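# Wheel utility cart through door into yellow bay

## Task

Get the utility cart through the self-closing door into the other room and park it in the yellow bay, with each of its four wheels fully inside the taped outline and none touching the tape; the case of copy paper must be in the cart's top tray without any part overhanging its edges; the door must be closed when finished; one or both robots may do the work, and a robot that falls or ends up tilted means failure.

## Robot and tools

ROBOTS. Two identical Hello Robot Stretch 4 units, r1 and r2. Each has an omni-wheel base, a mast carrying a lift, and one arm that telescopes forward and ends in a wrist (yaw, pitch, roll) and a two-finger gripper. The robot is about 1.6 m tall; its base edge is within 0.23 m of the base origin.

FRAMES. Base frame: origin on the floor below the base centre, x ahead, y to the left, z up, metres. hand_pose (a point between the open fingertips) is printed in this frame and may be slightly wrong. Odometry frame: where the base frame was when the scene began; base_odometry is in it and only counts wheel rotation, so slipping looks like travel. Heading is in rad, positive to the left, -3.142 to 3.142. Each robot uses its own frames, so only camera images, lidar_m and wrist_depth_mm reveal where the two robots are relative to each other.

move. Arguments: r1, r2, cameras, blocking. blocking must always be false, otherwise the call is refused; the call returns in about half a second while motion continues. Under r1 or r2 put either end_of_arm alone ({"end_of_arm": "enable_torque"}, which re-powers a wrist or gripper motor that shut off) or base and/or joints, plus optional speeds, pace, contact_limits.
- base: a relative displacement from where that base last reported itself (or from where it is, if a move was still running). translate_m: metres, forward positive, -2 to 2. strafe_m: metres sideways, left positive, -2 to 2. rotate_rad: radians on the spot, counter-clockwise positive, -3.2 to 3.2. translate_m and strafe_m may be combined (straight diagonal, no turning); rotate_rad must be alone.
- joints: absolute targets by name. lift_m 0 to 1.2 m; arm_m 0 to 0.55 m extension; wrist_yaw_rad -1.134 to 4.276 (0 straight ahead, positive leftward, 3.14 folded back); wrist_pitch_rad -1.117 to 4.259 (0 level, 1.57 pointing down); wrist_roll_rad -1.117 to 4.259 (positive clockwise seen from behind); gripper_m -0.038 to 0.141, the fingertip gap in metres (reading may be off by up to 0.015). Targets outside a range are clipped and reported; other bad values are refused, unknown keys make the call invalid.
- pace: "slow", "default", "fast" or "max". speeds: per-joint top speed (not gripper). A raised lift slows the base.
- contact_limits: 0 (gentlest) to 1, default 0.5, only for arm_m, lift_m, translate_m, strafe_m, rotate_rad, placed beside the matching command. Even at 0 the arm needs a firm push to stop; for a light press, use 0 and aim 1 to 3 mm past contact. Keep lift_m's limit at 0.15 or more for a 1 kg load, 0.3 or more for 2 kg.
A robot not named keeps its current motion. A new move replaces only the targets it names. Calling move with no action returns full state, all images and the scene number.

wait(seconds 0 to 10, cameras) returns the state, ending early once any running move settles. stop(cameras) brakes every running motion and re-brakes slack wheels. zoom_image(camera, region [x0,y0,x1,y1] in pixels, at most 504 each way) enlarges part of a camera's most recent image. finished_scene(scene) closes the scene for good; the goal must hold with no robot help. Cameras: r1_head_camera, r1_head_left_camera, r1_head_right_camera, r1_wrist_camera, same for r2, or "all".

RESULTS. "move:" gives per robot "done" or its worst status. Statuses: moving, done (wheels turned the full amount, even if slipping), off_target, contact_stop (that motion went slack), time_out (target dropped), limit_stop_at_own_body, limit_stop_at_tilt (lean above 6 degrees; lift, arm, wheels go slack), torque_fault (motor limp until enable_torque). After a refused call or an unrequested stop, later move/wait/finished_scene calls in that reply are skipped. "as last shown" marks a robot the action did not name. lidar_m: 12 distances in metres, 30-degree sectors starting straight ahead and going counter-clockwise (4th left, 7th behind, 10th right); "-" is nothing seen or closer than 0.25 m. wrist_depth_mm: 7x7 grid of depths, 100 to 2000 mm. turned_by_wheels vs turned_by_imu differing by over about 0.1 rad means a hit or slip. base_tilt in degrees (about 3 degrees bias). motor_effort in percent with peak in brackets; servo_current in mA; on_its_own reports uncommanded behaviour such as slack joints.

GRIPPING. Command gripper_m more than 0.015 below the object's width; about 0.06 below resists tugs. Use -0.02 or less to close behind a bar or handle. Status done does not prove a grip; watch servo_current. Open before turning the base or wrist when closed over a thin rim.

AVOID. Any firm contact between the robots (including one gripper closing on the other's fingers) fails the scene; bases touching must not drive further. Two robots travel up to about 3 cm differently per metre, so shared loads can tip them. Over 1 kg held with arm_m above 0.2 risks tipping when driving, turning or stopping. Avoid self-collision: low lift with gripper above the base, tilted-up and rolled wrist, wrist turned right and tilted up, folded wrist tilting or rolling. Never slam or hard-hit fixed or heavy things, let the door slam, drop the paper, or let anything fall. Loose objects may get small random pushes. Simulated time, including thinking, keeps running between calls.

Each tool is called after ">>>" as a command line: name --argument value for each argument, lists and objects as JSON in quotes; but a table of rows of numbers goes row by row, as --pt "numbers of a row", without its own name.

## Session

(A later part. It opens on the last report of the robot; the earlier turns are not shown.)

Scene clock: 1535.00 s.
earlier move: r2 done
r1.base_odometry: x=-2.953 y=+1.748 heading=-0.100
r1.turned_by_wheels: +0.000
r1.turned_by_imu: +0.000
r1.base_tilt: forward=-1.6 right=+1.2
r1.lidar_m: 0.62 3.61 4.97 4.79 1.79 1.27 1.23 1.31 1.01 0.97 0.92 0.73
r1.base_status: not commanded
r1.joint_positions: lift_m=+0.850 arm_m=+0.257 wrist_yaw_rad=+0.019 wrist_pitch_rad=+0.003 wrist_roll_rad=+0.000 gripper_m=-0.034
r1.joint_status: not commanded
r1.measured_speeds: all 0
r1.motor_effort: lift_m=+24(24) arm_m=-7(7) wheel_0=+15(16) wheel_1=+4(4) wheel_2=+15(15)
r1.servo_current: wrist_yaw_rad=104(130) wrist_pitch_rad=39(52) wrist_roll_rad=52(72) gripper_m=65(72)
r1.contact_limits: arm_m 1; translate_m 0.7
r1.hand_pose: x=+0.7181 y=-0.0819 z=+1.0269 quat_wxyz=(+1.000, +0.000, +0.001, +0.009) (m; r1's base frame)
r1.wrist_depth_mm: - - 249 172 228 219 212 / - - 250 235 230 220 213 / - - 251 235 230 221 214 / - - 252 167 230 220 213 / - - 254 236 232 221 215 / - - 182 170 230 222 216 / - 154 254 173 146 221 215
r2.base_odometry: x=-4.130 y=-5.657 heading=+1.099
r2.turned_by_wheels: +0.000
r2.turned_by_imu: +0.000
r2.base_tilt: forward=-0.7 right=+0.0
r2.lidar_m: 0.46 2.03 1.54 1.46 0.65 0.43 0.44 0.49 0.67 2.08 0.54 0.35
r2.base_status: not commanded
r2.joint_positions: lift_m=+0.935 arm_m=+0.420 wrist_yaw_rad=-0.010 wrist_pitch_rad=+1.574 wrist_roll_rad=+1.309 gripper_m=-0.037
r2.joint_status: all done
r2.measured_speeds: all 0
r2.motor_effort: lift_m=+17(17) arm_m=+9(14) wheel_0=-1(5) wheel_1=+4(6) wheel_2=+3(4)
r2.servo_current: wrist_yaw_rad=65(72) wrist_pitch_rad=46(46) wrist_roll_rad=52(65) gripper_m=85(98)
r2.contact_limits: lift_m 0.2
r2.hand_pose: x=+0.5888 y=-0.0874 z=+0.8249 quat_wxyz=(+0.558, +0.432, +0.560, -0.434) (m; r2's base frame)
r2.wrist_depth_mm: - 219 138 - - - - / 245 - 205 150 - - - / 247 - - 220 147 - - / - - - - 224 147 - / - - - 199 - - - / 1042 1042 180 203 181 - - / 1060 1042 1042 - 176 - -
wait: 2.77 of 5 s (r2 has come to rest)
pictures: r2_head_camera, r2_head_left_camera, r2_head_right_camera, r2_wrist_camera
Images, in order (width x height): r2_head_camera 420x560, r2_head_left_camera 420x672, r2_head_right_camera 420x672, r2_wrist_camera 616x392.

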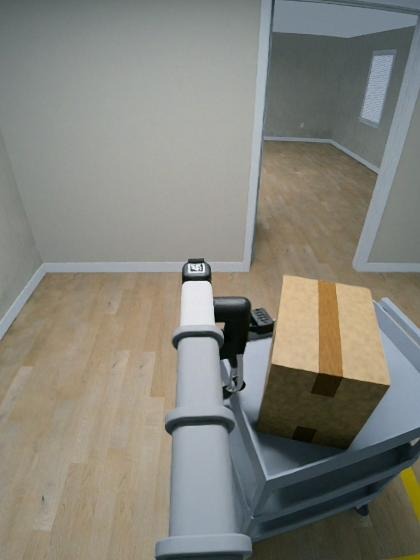

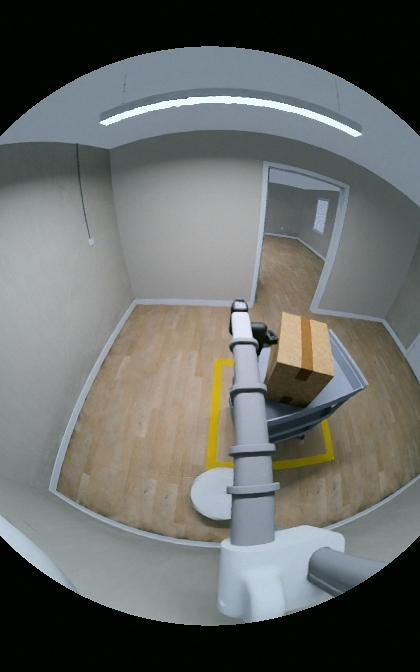

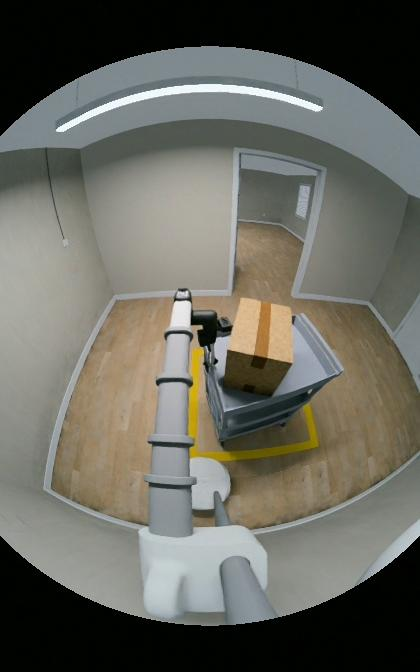

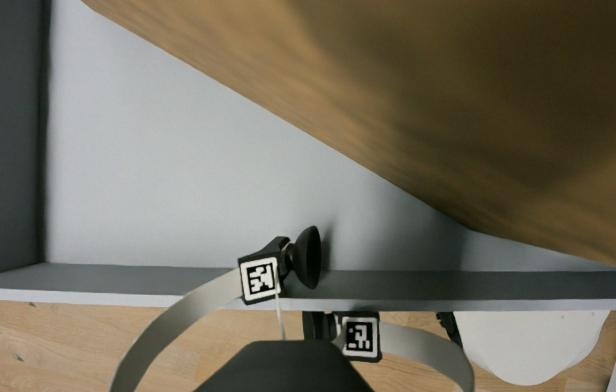

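>>> move --blocking false --r2 '{"joints":{"gripper_m":0.06}}'

>>> wait --seconds 2 --cameras '["r2_wrist_camera"]'

>>> move --blocking false --r2 '{"joints":{"lift_m":1.15},"pace":"slow"}'

>>> wait --seconds 3 --cameras '[]'

>>> move --blocking false --r2 '{"joints":{"arm_m":0.0}}'

>>> wait --seconds 4 --cameras '["r2_head_left_camera","r2_head_right_camera"]'

>>> zoom_image --camera "r2_head_left_camera" --region '[180, 290, 400, 500]'

>>> zoom_image --camera "r2_head_right_camera" --region '[150, 290, 370, 500]'

Scene clock: 1547.87 s.
move: r2 moving
r1: as last shown
r1.lidar_m: 0.64 3.61 4.95 4.79 1.77 1.30 1.22 1.28 1.04 0.95 0.91 0.72
r1.motor_effort: lift_m=+24(24) arm_m=-6(7) wheel_0=+15(16) wheel_1=+4(4) wheel_2=+14(15)
r1.servo_current: wrist_yaw_rad=124(124) wrist_pitch_rad=46(59) wrist_roll_rad=39(72) gripper_m=65(65)
r1.contact_limits: arm_m 1; translate_m 0.7
r1.wrist_depth_mm: - - 248 171 229 220 212 / - - 249 234 229 220 215 / - - 251 235 230 220 213 / - - 251 167 230 220 213 / - - 252 236 230 221 216 / - - 182 170 231 222 216 / - 154 253 173 146 222 216
r2.base_odometry: x=-4.130 y=-5.657 heading=+1.099
r2.turned_by_wheels: +0.000
r2.turned_by_imu: +0.001
r2.base_tilt: forward=-0.7 right=+0.1
r2.lidar_m: 0.46 2.02 1.53 1.46 0.65 0.46 0.42 0.48 0.68 2.12 0.56 0.33
r2.base_status: not commanded
r2.joint_positions: lift_m=+0.935 arm_m=+0.420 wrist_yaw_rad=-0.010 wrist_pitch_rad=+1.574 wrist_roll_rad=+1.309 gripper_m=-0.012
r2.joint_status: gripper_m moving
r2.measured_speeds: translate_m=+0.000 strafe_m=+0.000 rotate_rad=+0.000 lift_m=+0.001 arm_m=+0.000 wrist_yaw_rad=+0.000 wrist_pitch_rad=+0.000 wrist_roll_rad=+0.000
r2.motor_effort: lift_m=+16(17) arm_m=+8(9) wheel_0=-1(2) wheel_1=+4(4) wheel_2=+2(3)
r2.servo_current: wrist_yaw_rad=78(78) wrist_pitch_rad=46(46) wrist_roll_rad=59(59) gripper_m=98(104)
r2.contact_limits: lift_m 0.2
r2.hand_pose: x=+0.5888 y=-0.0874 z=+0.8251 quat_wxyz=(+0.558, +0.432, +0.560, -0.434) (m; r2's base frame)
r2.wrist_depth_mm: 241 220 138 - - - - / 243 - 204 151 - - - / 246 - - 221 148 - - / - - - - 225 147 - / 248 - - 206 - - - / 1060 1060 176 215 183 - - / 1060 1042 1060 - 176 - -
pictures: none

Scene clock: 1549.03 s.
earlier move: r2 done
r1.base_odometry: x=-2.953 y=+1.748 heading=-0.100
r1.turned_by_wheels: +0.000
r1.turned_by_imu: +0.000
r1.base_tilt: forward=-1.6 right=+1.2
r1.lidar_m: 0.64 3.63 4.93 4.80 1.77 1.30 1.22 1.29 1.02 0.96 0.92 0.71
r1.base_status: not commanded
r1.joint_positions: lift_m=+0.850 arm_m=+0.257 wrist_yaw_rad=+0.019 wrist_pitch_rad=+0.003 wrist_roll_rad=+0.000 gripper_m=-0.034
r1.joint_status: not commanded
r1.measured_speeds: all 0
r1.on_its_own: wrist_yaw_rad is at rest, and its servo_current (130 mA) is outside its rest range (0 to 104 mA)
r1.motor_effort: lift_m=+24(24) arm_m=-6(7) wheel_0=+15(16) wheel_1=+4(4) wheel_2=+14(15)
r1.servo_current: wrist_yaw_rad=130(130) wrist_pitch_rad=46(59) wrist_roll_rad=59(72) gripper_m=59(72)
r1.contact_limits: arm_m 1; translate_m 0.7
r1.hand_pose: x=+0.7181 y=-0.0819 z=+1.0269 quat_wxyz=(+1.000, +0.000, +0.001, +0.009) (m; r1's base frame)
r1.wrist_depth_mm: - - 249 172 229 219 213 / - - 249 235 229 220 213 / - - 250 236 229 220 213 / - - 252 167 229 222 214 / - - 253 238 231 222 215 / - - 182 171 230 222 216 / - 154 253 173 146 221 216
r2.base_odometry: x=-4.130 y=-5.657 heading=+1.099
r2.turned_by_wheels: +0.000
r2.turned_by_imu: +0.000
r2.base_tilt: forward=-0.7 right=+0.0
r2.lidar_m: 0.49 2.02 1.54 1.46 0.64 0.46 0.44 0.48 0.69 2.11 0.52 0.35
r2.base_status: not commanded
r2.joint_positions: lift_m=+0.936 arm_m=+0.420 wrist_yaw_rad=-0.010 wrist_pitch_rad=+1.575 wrist_roll_rad=+1.309 gripper_m=+0.060
r2.joint_status: all done
r2.measured_speeds: all 0
r2.motor_effort: lift_m=+10(17) arm_m=+9(9) wheel_0=-1(2) wheel_1=+4(4) wheel_2=+3(3)
r2.servo_current: wrist_yaw_rad=59(78) wrist_pitch_rad=52(52) wrist_roll_rad=59(72) gripper_m=46(111)
r2.contact_limits: lift_m 0.2
r2.hand_pose: x=+0.5886 y=-0.0874 z=+0.8255 quat_wxyz=(+0.558, +0.432, +0.560, -0.434) (m; r2's base frame)
r2.wrist_depth_mm: 242 208 137 - - - - / 244 - 205 150 - - - / 247 - - 220 147 - - / 248 - - - 223 147 - / 249 - - 209 - - - / 1060 1060 163 1042 188 - - / 1060 1060 1042 - - - -
wait: 1.17 of 2 s (r2 has come to rest)
pictures: r2_wrist_camera
Images, in order (width x height): r2_wrist_camera 616x392.

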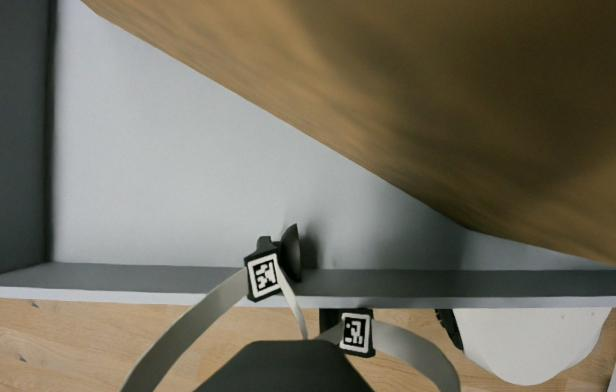

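Scene clock: 1549.53 s.
move: r2 moving
r1.base_odometry: x=-2.953 y=+1.748 heading=-0.100
r1.turned_by_wheels: +0.000
r1.turned_by_imu: +0.000
r1.base_tilt: forward=-1.6 right=+1.2
r1.lidar_m: 0.64 3.59 4.95 4.79 1.74 1.29 1.24 1.30 1.01 0.97 0.93 0.72
r1.base_status: not commanded
r1.joint_positions: lift_m=+0.850 arm_m=+0.257 wrist_yaw_rad=+0.019 wrist_pitch_rad=+0.003 wrist_roll_rad=+0.000 gripper_m=-0.034
r1.joint_status: not commanded
r1.measured_speeds: all 0
r1.motor_effort: lift_m=+24(24) arm_m=-7(7) wheel_0=+16(16) wheel_1=+4(4) wheel_2=+14(15)
r1.servo_current: wrist_yaw_rad=124(124) wrist_pitch_rad=52(52) wrist_roll_rad=46(59) gripper_m=65(72)
r1.contact_limits: arm_m 1; translate_m 0.7
r1.hand_pose: x=+0.7181 y=-0.0819 z=+1.0269 quat_wxyz=(+1.000, +0.000, +0.001, +0.009) (m; r1's base frame)
r1.wrist_depth_mm: - - 248 171 227 219 213 / - - 250 235 229 220 214 / - - 250 235 230 220 214 / - - 253 167 230 220 213 / - - 251 236 231 222 214 / - - 182 171 231 222 217 / - 154 253 173 146 221 217
r2.base_odometry: x=-4.130 y=-5.657 heading=+1.099
r2.turned_by_wheels: +0.000
r2.turned_by_imu: +0.000
r2.base_tilt: forward=-0.7 right=+0.0
r2.lidar_m: 0.46 2.05 1.50 1.46 0.62 0.46 0.44 0.48 0.69 2.14 0.51 0.37
r2.base_status: not commanded
r2.joint_positions: lift_m=+0.959 arm_m=+0.420 wrist_yaw_rad=-0.010 wrist_pitch_rad=+1.575 wrist_roll_rad=+1.309 gripper_m=+0.060
r2.joint_status: lift_m moving
r2.measured_speeds: translate_m=+0.000 strafe_m=+0.000 rotate_rad=+0.000 lift_m=+0.098 arm_m=+0.000 wrist_yaw_rad=+0.000 wrist_pitch_rad=+0.000 wrist_roll_rad=+0.000
r2.motor_effort: lift_m=+30(30) arm_m=+8(8) wheel_0=-2(2) wheel_1=+2(4) wheel_2=+1(3)
r2.servo_current: wrist_yaw_rad=59(65) wrist_pitch_rad=39(52) wrist_roll_rad=52(72) gripper_m=46(52)
r2.hand_pose: x=+0.5886 y=-0.0874 z=+0.8491 quat_wxyz=(+0.558, +0.432, +0.560, -0.434) (m; r2's base frame)
r2.wrist_depth_mm: 244 211 137 - - - - / 247 - 206 150 - - - / 249 - - 223 146 - - / 250 - - - 236 146 - / 251 - - - - - - / 1060 1060 180 1042 1042 - - / 1078 1060 1042 - - - -
pictures: none

Scene clock: 1551.50 s.
earlier move: r2 done
r1.base_odometry: x=-2.953 y=+1.748 heading=-0.100
r1.turned_by_wheels: +0.000
r1.turned_by_imu: +0.000
r1.base_tilt: forward=-1.6 right=+1.2
r1.lidar_m: 0.63 3.62 4.96 4.78 1.78 1.32 1.23 1.29 1.02 0.97 0.92 0.72
r1.base_status: not commanded
r1.joint_positions: lift_m=+0.850 arm_m=+0.257 wrist_yaw_rad=+0.019 wrist_pitch_rad=+0.003 wrist_roll_rad=+0.000 gripper_m=-0.034
r1.joint_status: not commanded
r1.measured_speeds: all 0
r1.on_its_own: wrist_yaw_rad is at rest, and its servo_current (130 mA) is outside its rest range (0 to 104 mA)
r1.motor_effort: lift_m=+24(24) arm_m=-7(7) wheel_0=+15(16) wheel_1=+4(4) wheel_2=+14(15)
r1.servo_current: wrist_yaw_rad=130(130) wrist_pitch_rad=46(52) wrist_roll_rad=46(65) gripper_m=65(72)
r1.contact_limits: arm_m 1; translate_m 0.7
r1.hand_pose: x=+0.7181 y=-0.0819 z=+1.0269 quat_wxyz=(+1.000, +0.000, +0.001, +0.009) (m; r1's base frame)
r1.wrist_depth_mm: - - 249 172 228 220 213 / - - 250 235 229 219 213 / - - 250 236 229 220 213 / - - 250 167 231 221 213 / - - 254 236 231 221 216 / - - 182 171 230 224 216 / - 154 253 173 146 221 216
r2.base_odometry: x=-4.130 y=-5.657 heading=+1.099
r2.turned_by_wheels: +0.000
r2.turned_by_imu: +0.001
r2.base_tilt: forward=-0.6 right=+0.1
r2.lidar_m: 0.44 2.04 1.53 1.46 0.62 0.49 0.44 0.48 0.65 2.10 0.54 0.33
r2.base_status: not commanded
r2.joint_positions: lift_m=+1.150 arm_m=+0.420 wrist_yaw_rad=-0.003 wrist_pitch_rad=+1.572 wrist_roll_rad=+1.302 gripper_m=+0.060
r2.joint_status: all done
r2.measured_speeds: all 0
r2.motor_effort: lift_m=+21(33) arm_m=+5(8) wheel_0=+0(2) wheel_1=+2(4) wheel_2=+1(3)
r2.servo_current: wrist_yaw_rad=52(72) wrist_pitch_rad=33(52) wrist_roll_rad=46(72) gripper_m=46(59)
r2.hand_pose: x=+0.5902 y=-0.0874 z=+1.0395 quat_wxyz=(+0.562, +0.429, +0.562, -0.429) (m; r2's base frame)
r2.wrist_depth_mm: 1255 1229 191 190 191 190 190 / 1205 1255 301 192 191 190 191 / 1255 1281 - 307 192 191 191 / 1255 1255 - - 300 192 191 / 1255 1281 1255 1229 227 - 976 / 1255 1281 196 1255 189 - 1255 / 1281 1255 1255 - - 1281 1281
wait: 1.97 of 3 s (r2 has come to rest)
pictures: none
No camera images: "cameras" was empty.

Scene clock: 1552.00 s.
move: r2 moving
r1.base_odometry: x=-2.953 y=+1.748 heading=-0.100
r1.turned_by_wheels: +0.000
r1.turned_by_imu: +0.000
r1.base_tilt: forward=-1.6 right=+1.3
r1.lidar_m: 0.64 3.60 4.95 4.79 1.75 1.31 1.23 1.31 1.02 0.96 0.91 0.73
r1.base_status: not commanded
r1.joint_positions: lift_m=+0.850 arm_m=+0.257 wrist_yaw_rad=+0.019 wrist_pitch_rad=+0.003 wrist_roll_rad=+0.000 gripper_m=-0.034
r1.joint_status: not commanded
r1.measured_speeds: all 0
r1.motor_effort: lift_m=+24(24) arm_m=-7(7) wheel_0=+15(16) wheel_1=+4(4) wheel_2=+14(14)
r1.servo_current: wrist_yaw_rad=111(124) wrist_pitch_rad=33(52) wrist_roll_rad=59(65) gripper_m=59(72)
r1.contact_limits: arm_m 1; translate_m 0.7
r1.hand_pose: x=+0.7181 y=-0.0819 z=+1.0269 quat_wxyz=(+1.000, +0.000, +0.001, +0.009) (m; r1's base frame)
r1.wrist_depth_mm: - - 249 172 229 220 213 / - - 250 234 229 220 215 / - - 252 235 230 220 213 / - - 252 167 230 221 213 / - - 253 236 232 223 214 / - - 182 170 230 223 216 / - 155 252 173 146 220 216
r2.base_odometry: x=-4.130 y=-5.657 heading=+1.099
r2.turned_by_wheels: +0.000
r2.turned_by_imu: +0.000
r2.base_tilt: forward=-0.7 right=+0.1
r2.lidar_m: 0.46 2.03 1.53 1.46 0.64 0.47 0.44 0.46 0.68 2.14 0.53 0.35
r2.base_status: not commanded
r2.joint_positions: lift_m=+1.150 arm_m=+0.369 wrist_yaw_rad=-0.003 wrist_pitch_rad=+1.572 wrist_roll_rad=+1.302 gripper_m=+0.060
r2.joint_status: arm_m moving
r2.measured_speeds: translate_m=+0.000 strafe_m=+0.000 rotate_rad=+0.000 lift_m=+0.000 arm_m=-0.195 wrist_yaw_rad=+0.000 wrist_pitch_rad=+0.000 wrist_roll_rad=+0.000
r2.motor_effort: lift_m=+21(21) arm_m=-5(11) wheel_0=+0(1) wheel_1=+2(2) wheel_2=+1(1)
r2.servo_current: wrist_yaw_rad=39(59) wrist_pitch_rad=46(46) wrist_roll_rad=52(52) gripper_m=46(52)
r2.hand_pose: x=+0.5398 y=-0.0874 z=+1.0395 quat_wxyz=(+0.562, +0.429, +0.562, -0.429) (m; r2's base frame)
r2.wrist_depth_mm: 1255 252 191 191 191 190 190 / 1281 445 206 192 191 191 190 / 1255 452 - 202 191 191 1229 / 1255 469 - - 194 191 1255 / 1281 1281 1229 1255 1098 - 1229 / 1281 1281 196 1281 190 - 1255 / 1281 1281 1281 - - 1281 1255
pictures: none

Scene clock: 1553.83 s.
earlier move: r2 done
r1.base_odometry: x=-2.953 y=+1.748 heading=-0.100
r1.turned_by_wheels: +0.000
r1.turned_by_imu: +0.000
r1.base_tilt: forward=-1.6 right=+1.2
r1.lidar_m: 0.65 3.62 4.98 4.78 1.77 1.28 1.23 1.28 1.02 0.96 0.90 0.73
r1.base_status: not commanded
r1.joint_positions: lift_m=+0.850 arm_m=+0.257 wrist_yaw_rad=+0.019 wrist_pitch_rad=+0.003 wrist_roll_rad=+0.000 gripper_m=-0.034
r1.joint_status: not commanded
r1.measured_speeds: all 0
r1.motor_effort: lift_m=+24(24) arm_m=-6(7) wheel_0=+16(16) wheel_1=+4(4) wheel_2=+14(15)
r1.servo_current: wrist_yaw_rad=104(137) wrist_pitch_rad=46(52) wrist_roll_rad=46(65) gripper_m=59(72)
r1.contact_limits: arm_m 1; translate_m 0.7
r1.hand_pose: x=+0.7181 y=-0.0819 z=+1.0269 quat_wxyz=(+1.000, +0.000, +0.001, +0.009) (m; r1's base frame)
r1.wrist_depth_mm: - - 249 172 227 219 213 / - - 249 234 229 220 213 / - - 250 236 229 221 215 / - - 252 167 230 221 213 / - - 253 238 230 221 215 / - - 182 171 231 222 216 / - 154 253 173 146 223 216
r2.base_odometry: x=-4.130 y=-5.657 heading=+1.099
r2.turned_by_wheels: +0.000
r2.turned_by_imu: +0.000
r2.base_tilt: forward=-0.7 right=+0.1
r2.lidar_m: 0.45 2.05 1.52 1.46 0.62 0.48 0.44 0.47 0.67 2.10 0.53 0.34
r2.base_status: not commanded
r2.joint_positions: lift_m=+1.150 arm_m=+0.000 wrist_yaw_rad=-0.003 wrist_pitch_rad=+1.572 wrist_roll_rad=+1.302 gripper_m=+0.060
r2.joint_status: all done
r2.measured_speeds: all 0
r2.motor_effort: lift_m=+21(21) arm_m=-7(13) wheel_0=+1(1) wheel_1=+2(2) wheel_2=+1(1)
r2.servo_current: wrist_yaw_rad=39(59) wrist_pitch_rad=39(46) wrist_roll_rad=52(59) gripper_m=46(52)
r2.hand_pose: x=+0.1705 y=-0.0874 z=+1.0396 quat_wxyz=(+0.562, +0.429, +0.562, -0.429) (m; r2's base frame)
r2.wrist_depth_mm: 330 424 430 1255 1255 1281 1205 / 362 455 445 1229 1255 1255 1182 / - - 459 1255 1255 1255 - / 1281 1255 1255 1281 1255 1255 - / 1255 1255 1255 - 707 627 - / 1229 1281 195 1255 189 1160 327 / 1255 1255 1255 - - 1138 -
wait: 1.83 of 4 s (r2 has come to rest)
pictures: r2_head_left_camera, r2_head_right_camera
Images, in order (width x height): r2_head_left_camera 420x672, r2_head_right_camera 420x672.

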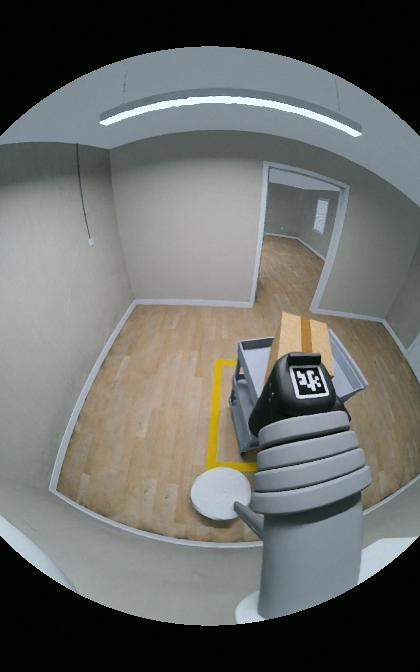

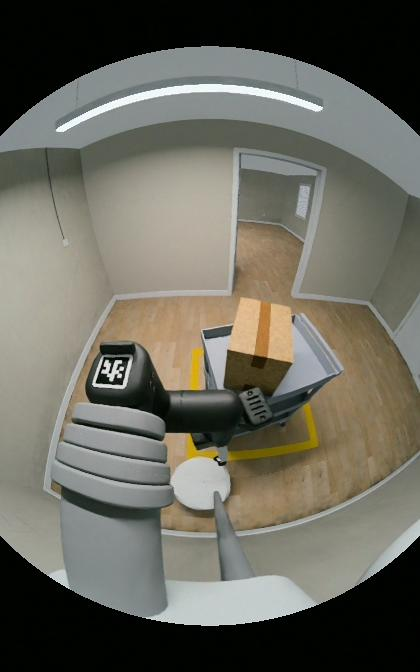

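Scaled by 2.291 from the camera's 420x672 image, which has a finer 600x960 frame.

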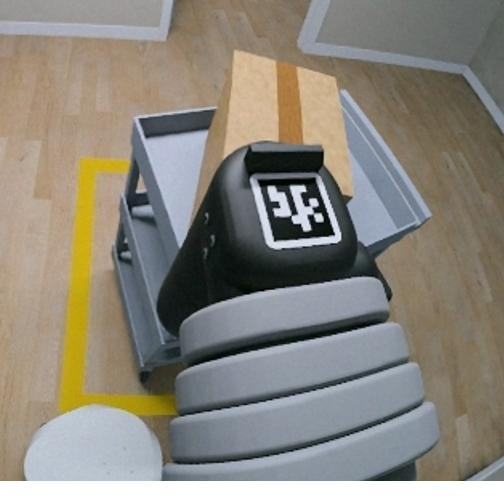

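Scaled by 2.291 from the camera's 420x672 image, which has a finer 600x960 frame.

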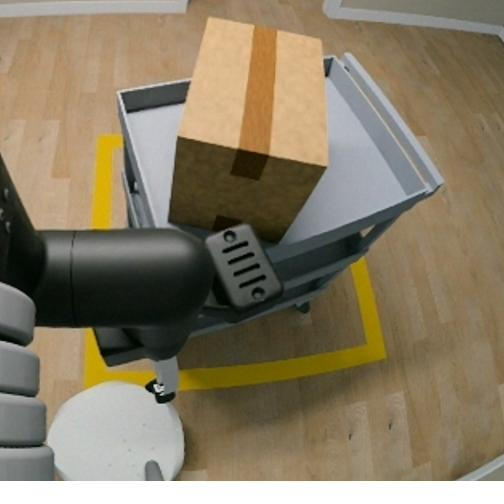

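>>> move --blocking false --r1 '{"base":{"translate_m":0.2,"strafe_m":0.1},"pace":"slow"}'

>>> wait --seconds 4 --cameras '["r1_head_left_camera","r2_head_left_camera"]'

Scene clock: 1562.43 s.
move: r1 moving
r1.base_odometry: x=-2.940 y=+1.753 heading=-0.098
r1.turned_by_wheels: +0.002
r1.turned_by_imu: +0.002
r1.base_tilt: forward=-1.6 right=+1.2
r1.lidar_m: 0.64 3.62 4.95 4.80 1.78 1.31 1.24 1.32 1.03 0.97 0.91 0.72
r1.base_status: translate_m moving; strafe_m moving
r1.joint_positions: lift_m=+0.850 arm_m=+0.257 wrist_yaw_rad=+0.019 wrist_pitch_rad=+0.003 wrist_roll_rad=+0.000 gripper_m=-0.034
r1.joint_status: not commanded
r1.measured_speeds: translate_m=+0.048 strafe_m=+0.024 rotate_rad=-0.005 lift_m=+0.000 arm_m=+0.000 wrist_yaw_rad=+0.000 wrist_pitch_rad=+0.000 wrist_roll_rad=+0.000
r1.motor_effort: lift_m=+24(24) arm_m=-6(7) wheel_0=+11(17) wheel_1=+9(9) wheel_2=+7(14)
r1.servo_current: wrist_yaw_rad=91(130) wrist_pitch_rad=39(52) wrist_roll_rad=52(65) gripper_m=65(65)
r1.contact_limits: arm_m 1
r1.hand_pose: x=+0.7181 y=-0.0819 z=+1.0269 quat_wxyz=(+1.000, +0.000, +0.001, +0.009) (m; r1's base frame)
r1.wrist_depth_mm: - - 250 166 229 219 213 / - - 250 236 229 220 215 / - - 252 236 230 220 213 / - - 253 164 231 221 214 / - - 254 169 232 223 215 / - - 182 169 231 223 216 / - 157 253 164 152 221 216
r2: as last shown
r2.base_tilt: forward=-0.7 right=+0.0
r2.lidar_m: 0.45 2.04 1.52 1.46 0.64 0.45 0.46 0.49 0.68 2.09 0.54 0.34
r2.motor_effort: lift_m=+21(21) arm_m=-7(7) wheel_0=+0(1) wheel_1=+2(2) wheel_2=+1(1)
r2.servo_current: wrist_yaw_rad=59(59) wrist_pitch_rad=39(46) wrist_roll_rad=39(59) gripper_m=52(52)
r2.wrist_depth_mm: 330 424 430 1255 1255 1255 1205 / 362 452 442 1229 1229 1255 1160 / - - 455 1229 1255 1255 - / 1255 1281 1255 1255 1281 1281 - / 1255 1255 1281 - 707 621 - / 1255 1281 195 1255 189 1160 325 / 1255 1255 1255 - - 1118 -
pictures: none

Scene clock: 1565.37 s.
earlier move: r1 done
r1.base_odometry: x=-2.744 y=+1.826 heading=-0.104
r1.turned_by_wheels: -0.006
r1.turned_by_imu: -0.066
r1.base_tilt: forward=-1.5 right=+1.3
r1.lidar_m: 0.64 3.35 4.37 4.67 2.19 1.53 1.43 1.48 1.13 1.06 0.83 0.71
r1.base_status: done
r1.joint_positions: lift_m=+0.850 arm_m=+0.257 wrist_yaw_rad=-0.016 wrist_pitch_rad=+0.003 wrist_roll_rad=+0.000 gripper_m=-0.034
r1.joint_status: not commanded
r1.measured_speeds: all 0
r1.motor_effort: lift_m=+24(24) arm_m=-6(7) wheel_0=-25(26) wheel_1=-10(10) wheel_2=-14(20)
r1.servo_current: wrist_yaw_rad=85(130) wrist_pitch_rad=46(52) wrist_roll_rad=46(72) gripper_m=65(72)
r1.contact_limits: arm_m 1
r1.hand_pose: x=+0.7151 y=-0.0920 z=+1.0269 quat_wxyz=(+1.000, +0.000, +0.001, -0.008) (m; r1's base frame)
r1.wrist_depth_mm: - - - 163 229 222 215 / - - - 165 228 223 216 / - - - 166 229 223 217 / - - - 244 230 224 216 / - - - 246 231 224 218 / - - - 171 174 223 219 / - - 163 163 178 225 -
r2.base_odometry: x=-4.130 y=-5.657 heading=+1.099
r2.turned_by_wheels: +0.000
r2.turned_by_imu: +0.000
r2.base_tilt: forward=-0.7 right=+0.1
r2.lidar_m: 0.45 2.02 1.50 1.46 0.67 0.48 0.44 0.48 0.68 2.06 0.53 0.31
r2.base_status: not commanded
r2.joint_positions: lift_m=+1.150 arm_m=+0.000 wrist_yaw_rad=-0.003 wrist_pitch_rad=+1.572 wrist_roll_rad=+1.302 gripper_m=+0.060
r2.joint_status: not commanded
r2.measured_speeds: all 0
r2.motor_effort: lift_m=+21(21) arm_m=-7(7) wheel_0=+0(1) wheel_1=+2(2) wheel_2=+1(2)
r2.servo_current: wrist_yaw_rad=52(65) wrist_pitch_rad=39(52) wrist_roll_rad=39(65) gripper_m=46(59)
r2.hand_pose: x=+0.1705 y=-0.0874 z=+1.0396 quat_wxyz=(+0.562, +0.429, +0.562, -0.429) (m; r2's base frame)
r2.wrist_depth_mm: 330 427 430 1255 1229 1255 1205 / 362 452 445 1255 1229 1229 1205 / - - 462 1229 1255 1255 - / 1255 1255 1255 1255 1255 1255 - / 1229 1255 1229 - 699 621 - / 1255 1255 196 1229 189 1138 325 / 1281 1281 1308 - - 1118 -
wait: 2.93 of 4 s (r1 has come to rest)
pictures: r1_head_left_camera, r2_head_left_camera
Images, in order (width x height): r1_head_left_camera 420x672, r2_head_left_camera 420x672.

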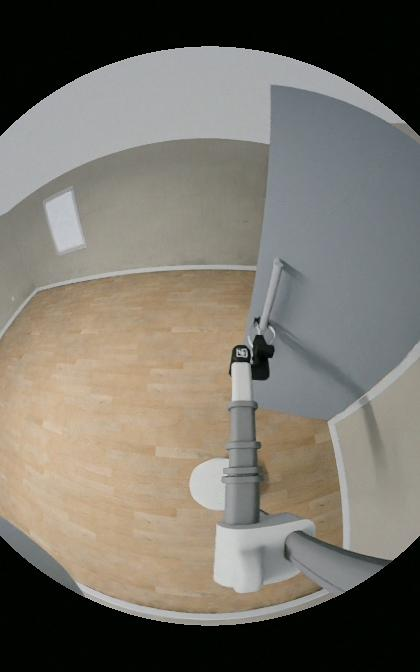

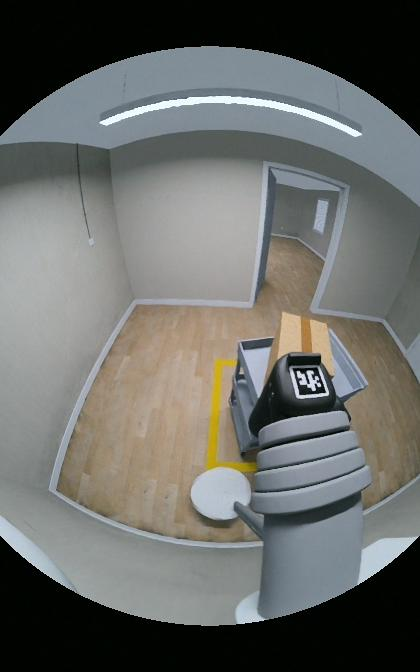

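>>> move --blocking false --r1 '{"base":{"translate_m":0.2,"strafe_m":0.12},"pace":"slow"}'

>>> wait --seconds 4 --cameras '["r1_head_left_camera"]'

>>> move --blocking false --r1 '{"base":{"translate_m":0.2,"strafe_m":0.12},"pace":"slow"}'

>>> wait --seconds 4 --cameras '["r1_head_left_camera","r2_head_left_camera"]'

Scene clock: 1575.10 s.
move: r1 moving
r1.base_odometry: x=-2.731 y=+1.832 heading=-0.108
r1.turned_by_wheels: -0.004
r1.turned_by_imu: -0.006
r1.base_tilt: forward=-1.6 right=+1.3
r1.lidar_m: 0.63 3.31 4.34 4.70 2.26 1.52 1.44 1.50 1.15 1.07 0.84 0.70
r1.base_status: translate_m moving; strafe_m moving
r1.joint_positions: lift_m=+0.850 arm_m=+0.257 wrist_yaw_rad=-0.016 wrist_pitch_rad=+0.003 wrist_roll_rad=+0.000 gripper_m=-0.034
r1.joint_status: not commanded
r1.measured_speeds: translate_m=+0.047 strafe_m=+0.029 rotate_rad=-0.007 lift_m=+0.000 arm_m=+0.000 wrist_yaw_rad=+0.000 wrist_pitch_rad=+0.000 wrist_roll_rad=+0.000
r1.motor_effort: lift_m=+24(24) arm_m=-7(7) wheel_0=-24(27) wheel_1=-5(7) wheel_2=-20(20)
r1.servo_current: wrist_yaw_rad=91(111) wrist_pitch_rad=33(46) wrist_roll_rad=39(52) gripper_m=59(65)
r1.contact_limits: arm_m 1
r1.hand_pose: x=+0.7151 y=-0.0920 z=+1.0269 quat_wxyz=(+1.000, +0.000, +0.001, -0.008) (m; r1's base frame)
r1.wrist_depth_mm: - - - 240 226 222 214 / - - - 242 229 223 216 / - - - 242 228 223 216 / - - - 245 229 224 216 / - - - 246 229 224 218 / - - - 185 168 222 218 / - - 156 166 169 225 -
r2: as last shown
r2.turned_by_imu: +0.001
r2.lidar_m: 0.46 2.05 1.54 1.47 0.66 0.47 0.45 0.49 0.66 2.11 0.54 0.35
r2.motor_effort: lift_m=+21(21) arm_m=-7(7) wheel_0=+0(1) wheel_1=+2(2) wheel_2=+1(1)
r2.servo_current: wrist_yaw_rad=39(52) wrist_pitch_rad=39(46) wrist_roll_rad=46(59) gripper_m=52(59)
r2.wrist_depth_mm: 329 424 427 1229 1255 1229 1229 / 364 455 449 1255 1255 1255 1182 / - - 462 1281 1255 1255 - / 1255 1229 1281 1281 1255 1255 - / 1281 1255 1255 - 707 621 - / 1255 1255 196 1281 189 1160 324 / 1255 1281 1255 - - 1160 -
pictures: none

Scene clock: 1579.10 s.
earlier move: r1 contact_stop
r1.base_odometry: x=-2.440 y=+1.865 heading=-0.188
r1.turned_by_wheels: -0.080
r1.turned_by_imu: -0.237
r1.base_tilt: forward=-1.5 right=+1.3
r1.lidar_m: 0.65 2.94 3.35 4.74 3.84 2.10 1.79 1.76 1.25 1.04 0.77 0.69
r1.base_status: translate_m contact_stop; strafe_m contact_stop
r1.joint_positions: lift_m=+0.850 arm_m=+0.257 wrist_yaw_rad=+0.002 wrist_pitch_rad=+0.003 wrist_roll_rad=+0.000 gripper_m=-0.034
r1.joint_status: not commanded
r1.measured_speeds: translate_m=+0.050 strafe_m=-0.013 rotate_rad=+0.045 lift_m=+0.000 arm_m=+0.000 wrist_yaw_rad=+0.000 wrist_pitch_rad=+0.000 wrist_roll_rad=+0.000
r1.on_its_own: the wheels are slack since a contact_stop
r1.motor_effort: lift_m=+24(24) arm_m=-4(7) wheel_0=+0(31) wheel_1=-1(8) wheel_2=+0(23)
r1.servo_current: wrist_yaw_rad=46(111) wrist_pitch_rad=46(52) wrist_roll_rad=59(65) gripper_m=59(72)
r1.contact_limits: arm_m 1
r1.hand_pose: x=+0.7165 y=-0.0867 z=+1.0269 quat_wxyz=(+1.000, +0.000, +0.001, +0.001) (m; r1's base frame)
r1.wrist_depth_mm: - - - 161 224 207 196 / - - - 164 225 211 197 / - - - 165 227 208 198 / - - - 165 226 209 198 / - - - 165 228 210 198 / - - 208 165 220 211 199 / - - 262 146 223 204 199
r2.base_odometry: x=-4.130 y=-5.657 heading=+1.099
r2.turned_by_wheels: +0.000
r2.turned_by_imu: +0.001
r2.base_tilt: forward=-0.7 right=+0.0
r2.lidar_m: 0.46 2.04 1.53 1.45 0.64 0.46 0.44 0.48 0.68 2.12 0.52 0.34
r2.base_status: not commanded
r2.joint_positions: lift_m=+1.150 arm_m=+0.000 wrist_yaw_rad=-0.003 wrist_pitch_rad=+1.572 wrist_roll_rad=+1.302 gripper_m=+0.060
r2.joint_status: not commanded
r2.measured_speeds: all 0
r2.motor_effort: lift_m=+21(21) arm_m=-7(7) wheel_0=+1(1) wheel_1=+2(2) wheel_2=+1(1)
r2.servo_current: wrist_yaw_rad=59(59) wrist_pitch_rad=33(46) wrist_roll_rad=46(65) gripper_m=46(59)
r2.hand_pose: x=+0.1705 y=-0.0874 z=+1.0396 quat_wxyz=(+0.562, +0.429, +0.562, -0.429) (m; r2's base frame)
r2.wrist_depth_mm: 330 421 427 1229 1255 1229 1229 / 364 452 445 1229 1255 1281 1205 / - - 462 1255 1255 1255 - / 1255 1229 1281 1229 1255 1255 - / 1229 1255 1281 - 707 615 - / 1255 1255 196 1281 189 1160 324 / 1255 1255 1255 - - 1138 -
wait: 4.00 s; no rest
pictures: r1_head_left_camera
Images, in order (width x height): r1_head_left_camera 420x672.

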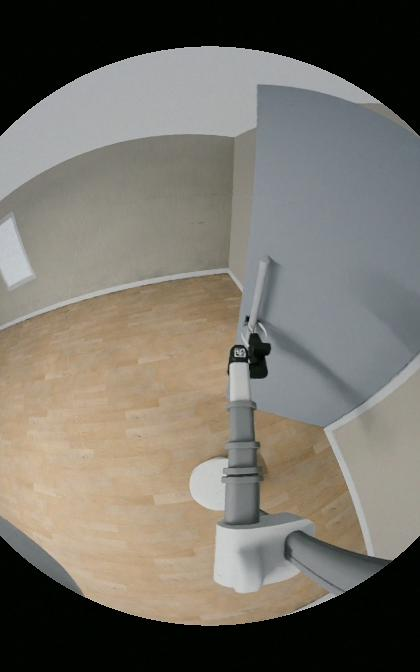

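not run: a stop that you did not command came earlier in this reply.

not run: a stop that you did not command came earlier in this reply.

>>> move --blocking false --r1 '{"base":{"translate_m":0.12,"strafe_m":0.08},"pace":"slow","contact_limits":{"translate_m":0.7}}'

>>> wait --seconds 3 --cameras '["r1_head_left_camera","r1_head_right_camera","r2_head_left_camera"]'

Scene clock: 1582.60 s.
move: r1 moving
r1.base_odometry: x=-2.263 y=+1.744 heading=-0.168
r1.turned_by_wheels: +0.020
r1.turned_by_imu: +0.018
r1.base_tilt: forward=-1.6 right=+1.3
r1.lidar_m: 0.64 2.78 3.22 4.88 4.01 2.25 1.94 1.94 1.06 0.88 0.65 0.63
r1.base_status: translate_m moving; strafe_m moving
r1.joint_positions: lift_m=+0.850 arm_m=+0.257 wrist_yaw_rad=+0.002 wrist_pitch_rad=+0.003 wrist_roll_rad=+0.000 gripper_m=-0.034
r1.joint_status: not commanded
r1.measured_speeds: translate_m=+0.083 strafe_m=+0.000 rotate_rad=-0.005 lift_m=+0.000 arm_m=+0.000 wrist_yaw_rad=-0.009 wrist_pitch_rad=+0.000 wrist_roll_rad=+0.000
r1.motor_effort: lift_m=+24(24) arm_m=-4(4) wheel_0=-1(5) wheel_1=+2(3) wheel_2=+0(4)
r1.servo_current: wrist_yaw_rad=39(65) wrist_pitch_rad=46(52) wrist_roll_rad=52(65) gripper_m=59(65)
r1.contact_limits: arm_m 1; translate_m 0.7
r1.hand_pose: x=+0.7165 y=-0.0868 z=+1.0269 quat_wxyz=(+1.000, +0.000, +0.001, +0.001) (m; r1's base frame)
r1.wrist_depth_mm: - - - 160 218 193 178 / - - - 164 220 193 179 / - - - 164 220 198 179 / - - - 164 222 196 180 / - - - 163 221 196 181 / - - 208 165 211 197 181 / - - 179 163 216 190 181
r2: as last shown
r2.turned_by_imu: +0.000
r2.base_tilt: forward=-0.6 right=+0.1
r2.lidar_m: 0.47 2.04 1.52 1.46 0.62 0.45 0.43 0.47 0.69 2.14 0.52 0.35
r2.motor_effort: lift_m=+21(21) arm_m=-7(7) wheel_0=+0(0) wheel_1=+2(2) wheel_2=+1(1)
r2.servo_current: wrist_yaw_rad=52(52) wrist_pitch_rad=46(46) wrist_roll_rad=39(52) gripper_m=46(59)
r2.wrist_depth_mm: 329 424 430 1255 1205 1229 1205 / 362 455 452 1205 1229 1229 1182 / - - 462 1255 1255 1281 - / 1281 1229 1229 1255 1229 1255 - / 1281 1281 1229 - 707 615 - / 1255 1255 196 1255 189 1160 324 / 1281 1281 1281 - - 1118 -
pictures: none

Scene clock: 1585.60 s.
earlier move: r1 contact_stop
r1.base_odometry: x=-2.053 y=+1.699 heading=-0.323
r1.turned_by_wheels: -0.155
r1.turned_by_imu: -0.210
r1.base_tilt: forward=-1.5 right=+1.3
r1.lidar_m: 0.64 2.57 2.72 3.82 4.95 2.96 2.23 2.12 1.13 0.81 0.63 0.60
r1.base_status: translate_m contact_stop; strafe_m contact_stop
r1.joint_positions: lift_m=+0.850 arm_m=+0.257 wrist_yaw_rad=+0.003 wrist_pitch_rad=+0.003 wrist_roll_rad=+0.000 gripper_m=-0.034
r1.joint_status: not commanded
r1.measured_speeds: translate_m=+0.085 strafe_m=-0.038 rotate_rad=-0.038 lift_m=+0.000 arm_m=+0.000 wrist_yaw_rad=+0.000 wrist_pitch_rad=+0.000 wrist_roll_rad=+0.000
r1.on_its_own: the wheels are slack since a contact_stop
r1.motor_effort: lift_m=+24(24) arm_m=-4(5) wheel_0=+0(32) wheel_1=+0(7) wheel_2=+0(20)
r1.servo_current: wrist_yaw_rad=52(104) wrist_pitch_rad=39(52) wrist_roll_rad=52(65) gripper_m=59(65)
r1.contact_limits: arm_m 1; translate_m 0.7
r1.hand_pose: x=+0.7166 y=-0.0866 z=+1.0269 quat_wxyz=(+1.000, +0.000, +0.001, +0.001) (m; r1's base frame)
r1.wrist_depth_mm: - - - 161 212 191 171 / - - - 164 217 185 171 / - - - 165 218 189 172 / - - - 165 219 190 173 / - - - 165 220 190 173 / - - 187 165 206 194 173 / - 145 176 163 211 182 173
r2.base_odometry: x=-4.130 y=-5.657 heading=+1.099
r2.turned_by_wheels: +0.000
r2.turned_by_imu: +0.000
r2.base_tilt: forward=-0.7 right=+0.0
r2.lidar_m: 0.46 2.02 1.52 1.46 0.64 0.47 0.43 0.46 0.68 2.10 0.55 0.33
r2.base_status: not commanded
r2.joint_positions: lift_m=+1.150 arm_m=+0.000 wrist_yaw_rad=-0.003 wrist_pitch_rad=+1.572 wrist_roll_rad=+1.302 gripper_m=+0.060
r2.joint_status: not commanded
r2.measured_speeds: all 0
r2.motor_effort: lift_m=+21(21) arm_m=-7(7) wheel_0=+0(1) wheel_1=+1(2) wheel_2=+1(2)
r2.servo_current: wrist_yaw_rad=59(59) wrist_pitch_rad=39(52) wrist_roll_rad=52(59) gripper_m=52(59)
r2.hand_pose: x=+0.1705 y=-0.0874 z=+1.0396 quat_wxyz=(+0.562, +0.429, +0.562, -0.429) (m; r2's base frame)
r2.wrist_depth_mm: 330 424 430 1255 1255 1229 1229 / 362 455 449 1229 1229 1255 1182 / - - 462 1255 1281 1255 - / 1281 1255 1255 1255 1229 1229 - / 1281 1255 1229 - 707 615 - / 1255 1281 195 1255 189 1160 325 / 1255 1281 1281 - - 1118 -
wait: 3.00 s; no rest
pictures: r1_head_left_camera, r1_head_right_camera, r2_head_left_camera
Images, in order (width x height): r1_head_left_camera 420x672, r1_head_right_camera 420x672, r2_head_left_camera 420x672.

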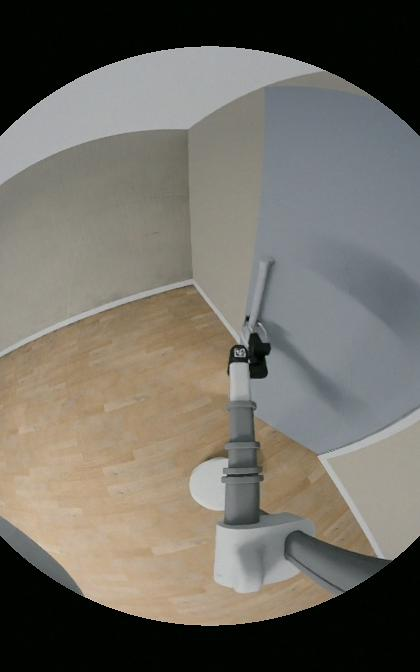

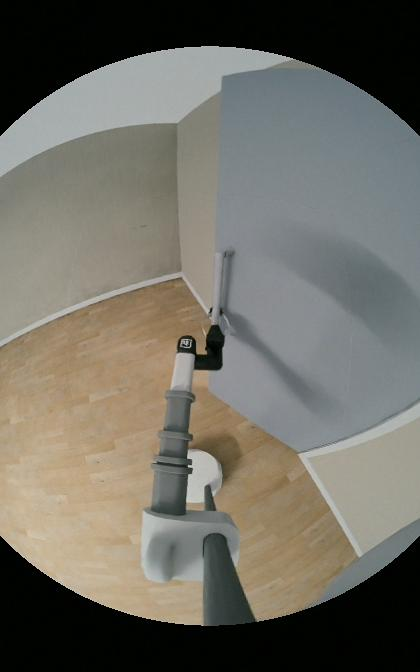

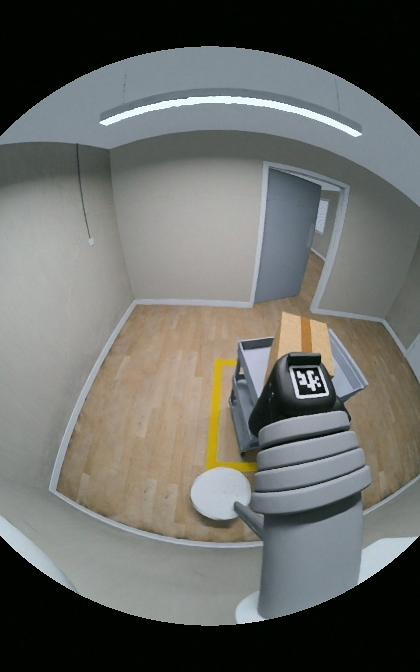

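Going nicely. Next, smaller angle; continue.

>>> move --blocking false --r1 '{"base":{"translate_m":0.1,"strafe_m":0.0},"pace":"slow","contact_limits":{"translate_m":0.7}}'

>>> wait --seconds 3 --cameras '["r1_head_left_camera","r1_wrist_camera","r2_head_left_camera"]'

Scene clock: 1589.77 s.
move: r1 moving
r1.base_odometry: x=-1.874 y=+1.501 heading=-0.408
r1.turned_by_wheels: -0.085
r1.turned_by_imu: -0.087
r1.base_tilt: forward=-1.6 right=+1.3
r1.lidar_m: 0.64 1.98 2.51 3.32 5.19 3.43 2.42 2.28 0.92 0.61 0.53 0.54
r1.base_status: translate_m moving; strafe_m moving
r1.joint_positions: lift_m=+0.850 arm_m=+0.257 wrist_yaw_rad=+0.000 wrist_pitch_rad=+0.003 wrist_roll_rad=+0.000 gripper_m=-0.034
r1.joint_status: not commanded
r1.measured_speeds: translate_m=+0.068 strafe_m=+0.000 rotate_rad=-0.008 lift_m=+0.000 arm_m=-0.001 wrist_yaw_rad=-0.034 wrist_pitch_rad=+0.000 wrist_roll_rad=+0.000
r1.motor_effort: lift_m=+24(24) arm_m=-3(4) wheel_0=+3(4) wheel_1=+3(4) wheel_2=-7(7)
r1.servo_current: wrist_yaw_rad=52(65) wrist_pitch_rad=39(46) wrist_roll_rad=39(65) gripper_m=59(59)
r1.contact_limits: arm_m 1; translate_m 0.7
r1.hand_pose: x=+0.7163 y=-0.0875 z=+1.0269 quat_wxyz=(+1.000, +0.000, +0.001, +0.000) (m; r1's base frame)
r1.wrist_depth_mm: - - - 160 211 180 - / - 1756 - 163 213 180 - / - 1808 - 165 213 177 157 / - 1863 - 162 215 178 157 / - - - 162 216 182 158 / - - 181 165 204 179 159 / - 138 166 145 206 171 -
r2: as last shown
r2.turned_by_imu: +0.001
r2.base_tilt: forward=-0.7 right=+0.1
r2.lidar_m: 0.45 2.04 1.51 1.47 0.63 0.45 0.44 0.47 0.67 2.10 0.53 0.35
r2.motor_effort: lift_m=+21(21) arm_m=-7(7) wheel_0=+0(1) wheel_1=+2(2) wheel_2=+1(1)
r2.servo_current: wrist_yaw_rad=39(52) wrist_pitch_rad=39(46) wrist_roll_rad=39(59) gripper_m=52(59)
r2.wrist_depth_mm: 330 424 427 1255 1255 1255 1205 / 362 452 445 1255 1281 1229 1182 / - - 462 1255 1255 1255 - / 1255 1255 1255 1255 1255 1229 - / 1255 1281 1255 - 707 621 - / 1255 1255 196 1281 189 1160 325 / 1255 1255 1255 - - 1118 -
pictures: none

Scene clock: 1591.37 s.
earlier move: r1 done
r1.base_odometry: x=-1.803 y=+1.470 heading=-0.411
r1.turned_by_wheels: -0.003
r1.turned_by_imu: -0.032
r1.base_tilt: forward=-1.6 right=+1.3
r1.lidar_m: 0.62 1.68 2.40 3.13 5.25 3.72 2.52 2.35 0.86 0.55 0.51 0.54
r1.base_status: done
r1.joint_positions: lift_m=+0.850 arm_m=+0.257 wrist_yaw_rad=-0.016 wrist_pitch_rad=+0.003 wrist_roll_rad=+0.000 gripper_m=-0.034
r1.joint_status: not commanded
r1.measured_speeds: translate_m=+0.001 strafe_m=+0.000 rotate_rad=-0.003 lift_m=+0.000 arm_m=+0.000 wrist_yaw_rad=+0.000 wrist_pitch_rad=+0.000 wrist_roll_rad=+0.000
r1.motor_effort: lift_m=+24(24) arm_m=-4(4) wheel_0=-20(20) wheel_1=-5(5) wheel_2=-16(23)
r1.servo_current: wrist_yaw_rad=91(104) wrist_pitch_rad=39(46) wrist_roll_rad=59(65) gripper_m=52(65)
r1.contact_limits: arm_m 1; translate_m 0.7
r1.hand_pose: x=+0.7149 y=-0.0919 z=+1.0269 quat_wxyz=(+1.000, +0.000, +0.001, -0.008) (m; r1's base frame)
r1.wrist_depth_mm: - - 392 141 200 170 - / - - 397 138 196 172 - / - - 399 140 196 177 - / - - 402 145 199 174 154 / 1661 - 410 142 200 175 158 / - - 392 143 176 175 - / - - 162 140 202 163 -
r2.base_odometry: x=-4.130 y=-5.657 heading=+1.099
r2.turned_by_wheels: +0.000
r2.turned_by_imu: +0.000
r2.base_tilt: forward=-0.7 right=+0.1
r2.lidar_m: 0.45 2.01 1.53 1.47 0.65 0.46 0.43 0.48 0.69 2.10 0.51 0.34
r2.base_status: not commanded
r2.joint_positions: lift_m=+1.150 arm_m=+0.000 wrist_yaw_rad=-0.003 wrist_pitch_rad=+1.572 wrist_roll_rad=+1.302 gripper_m=+0.060
r2.joint_status: not commanded
r2.measured_speeds: all 0
r2.motor_effort: lift_m=+21(21) arm_m=-7(7) wheel_0=+0(1) wheel_1=+2(2) wheel_2=+1(1)
r2.servo_current: wrist_yaw_rad=46(65) wrist_pitch_rad=39(46) wrist_roll_rad=52(59) gripper_m=46(59)
r2.hand_pose: x=+0.1705 y=-0.0874 z=+1.0396 quat_wxyz=(+0.562, +0.429, +0.562, -0.429) (m; r2's base frame)
r2.wrist_depth_mm: 329 424 427 1229 1229 1255 1205 / 364 455 449 1255 1229 1229 1160 / - - 459 1229 1255 1281 - / 1255 1255 1255 1255 1255 1281 - / 1255 1281 1255 - 707 621 - / 1255 1281 196 1255 189 1182 324 / 1255 1281 1255 - - 1138 -
wait: 1.60 of 3 s (r1 has come to rest)
pictures: r1_head_left_camera, r1_wrist_camera, r2_head_left_camera
Images, in order (width x height): r1_head_left_camera 420x672, r1_wrist_camera 616x392, r2_head_left_camera 420x672.

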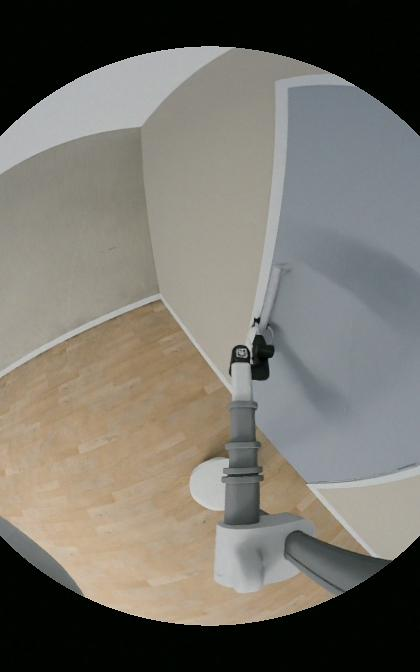

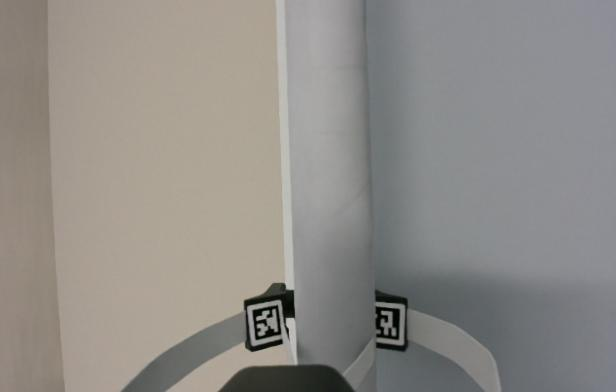

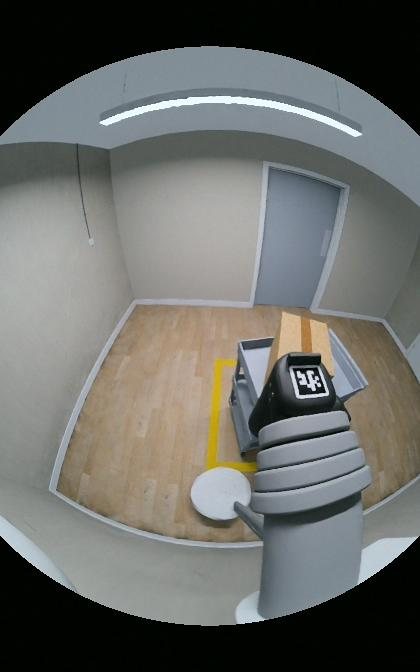

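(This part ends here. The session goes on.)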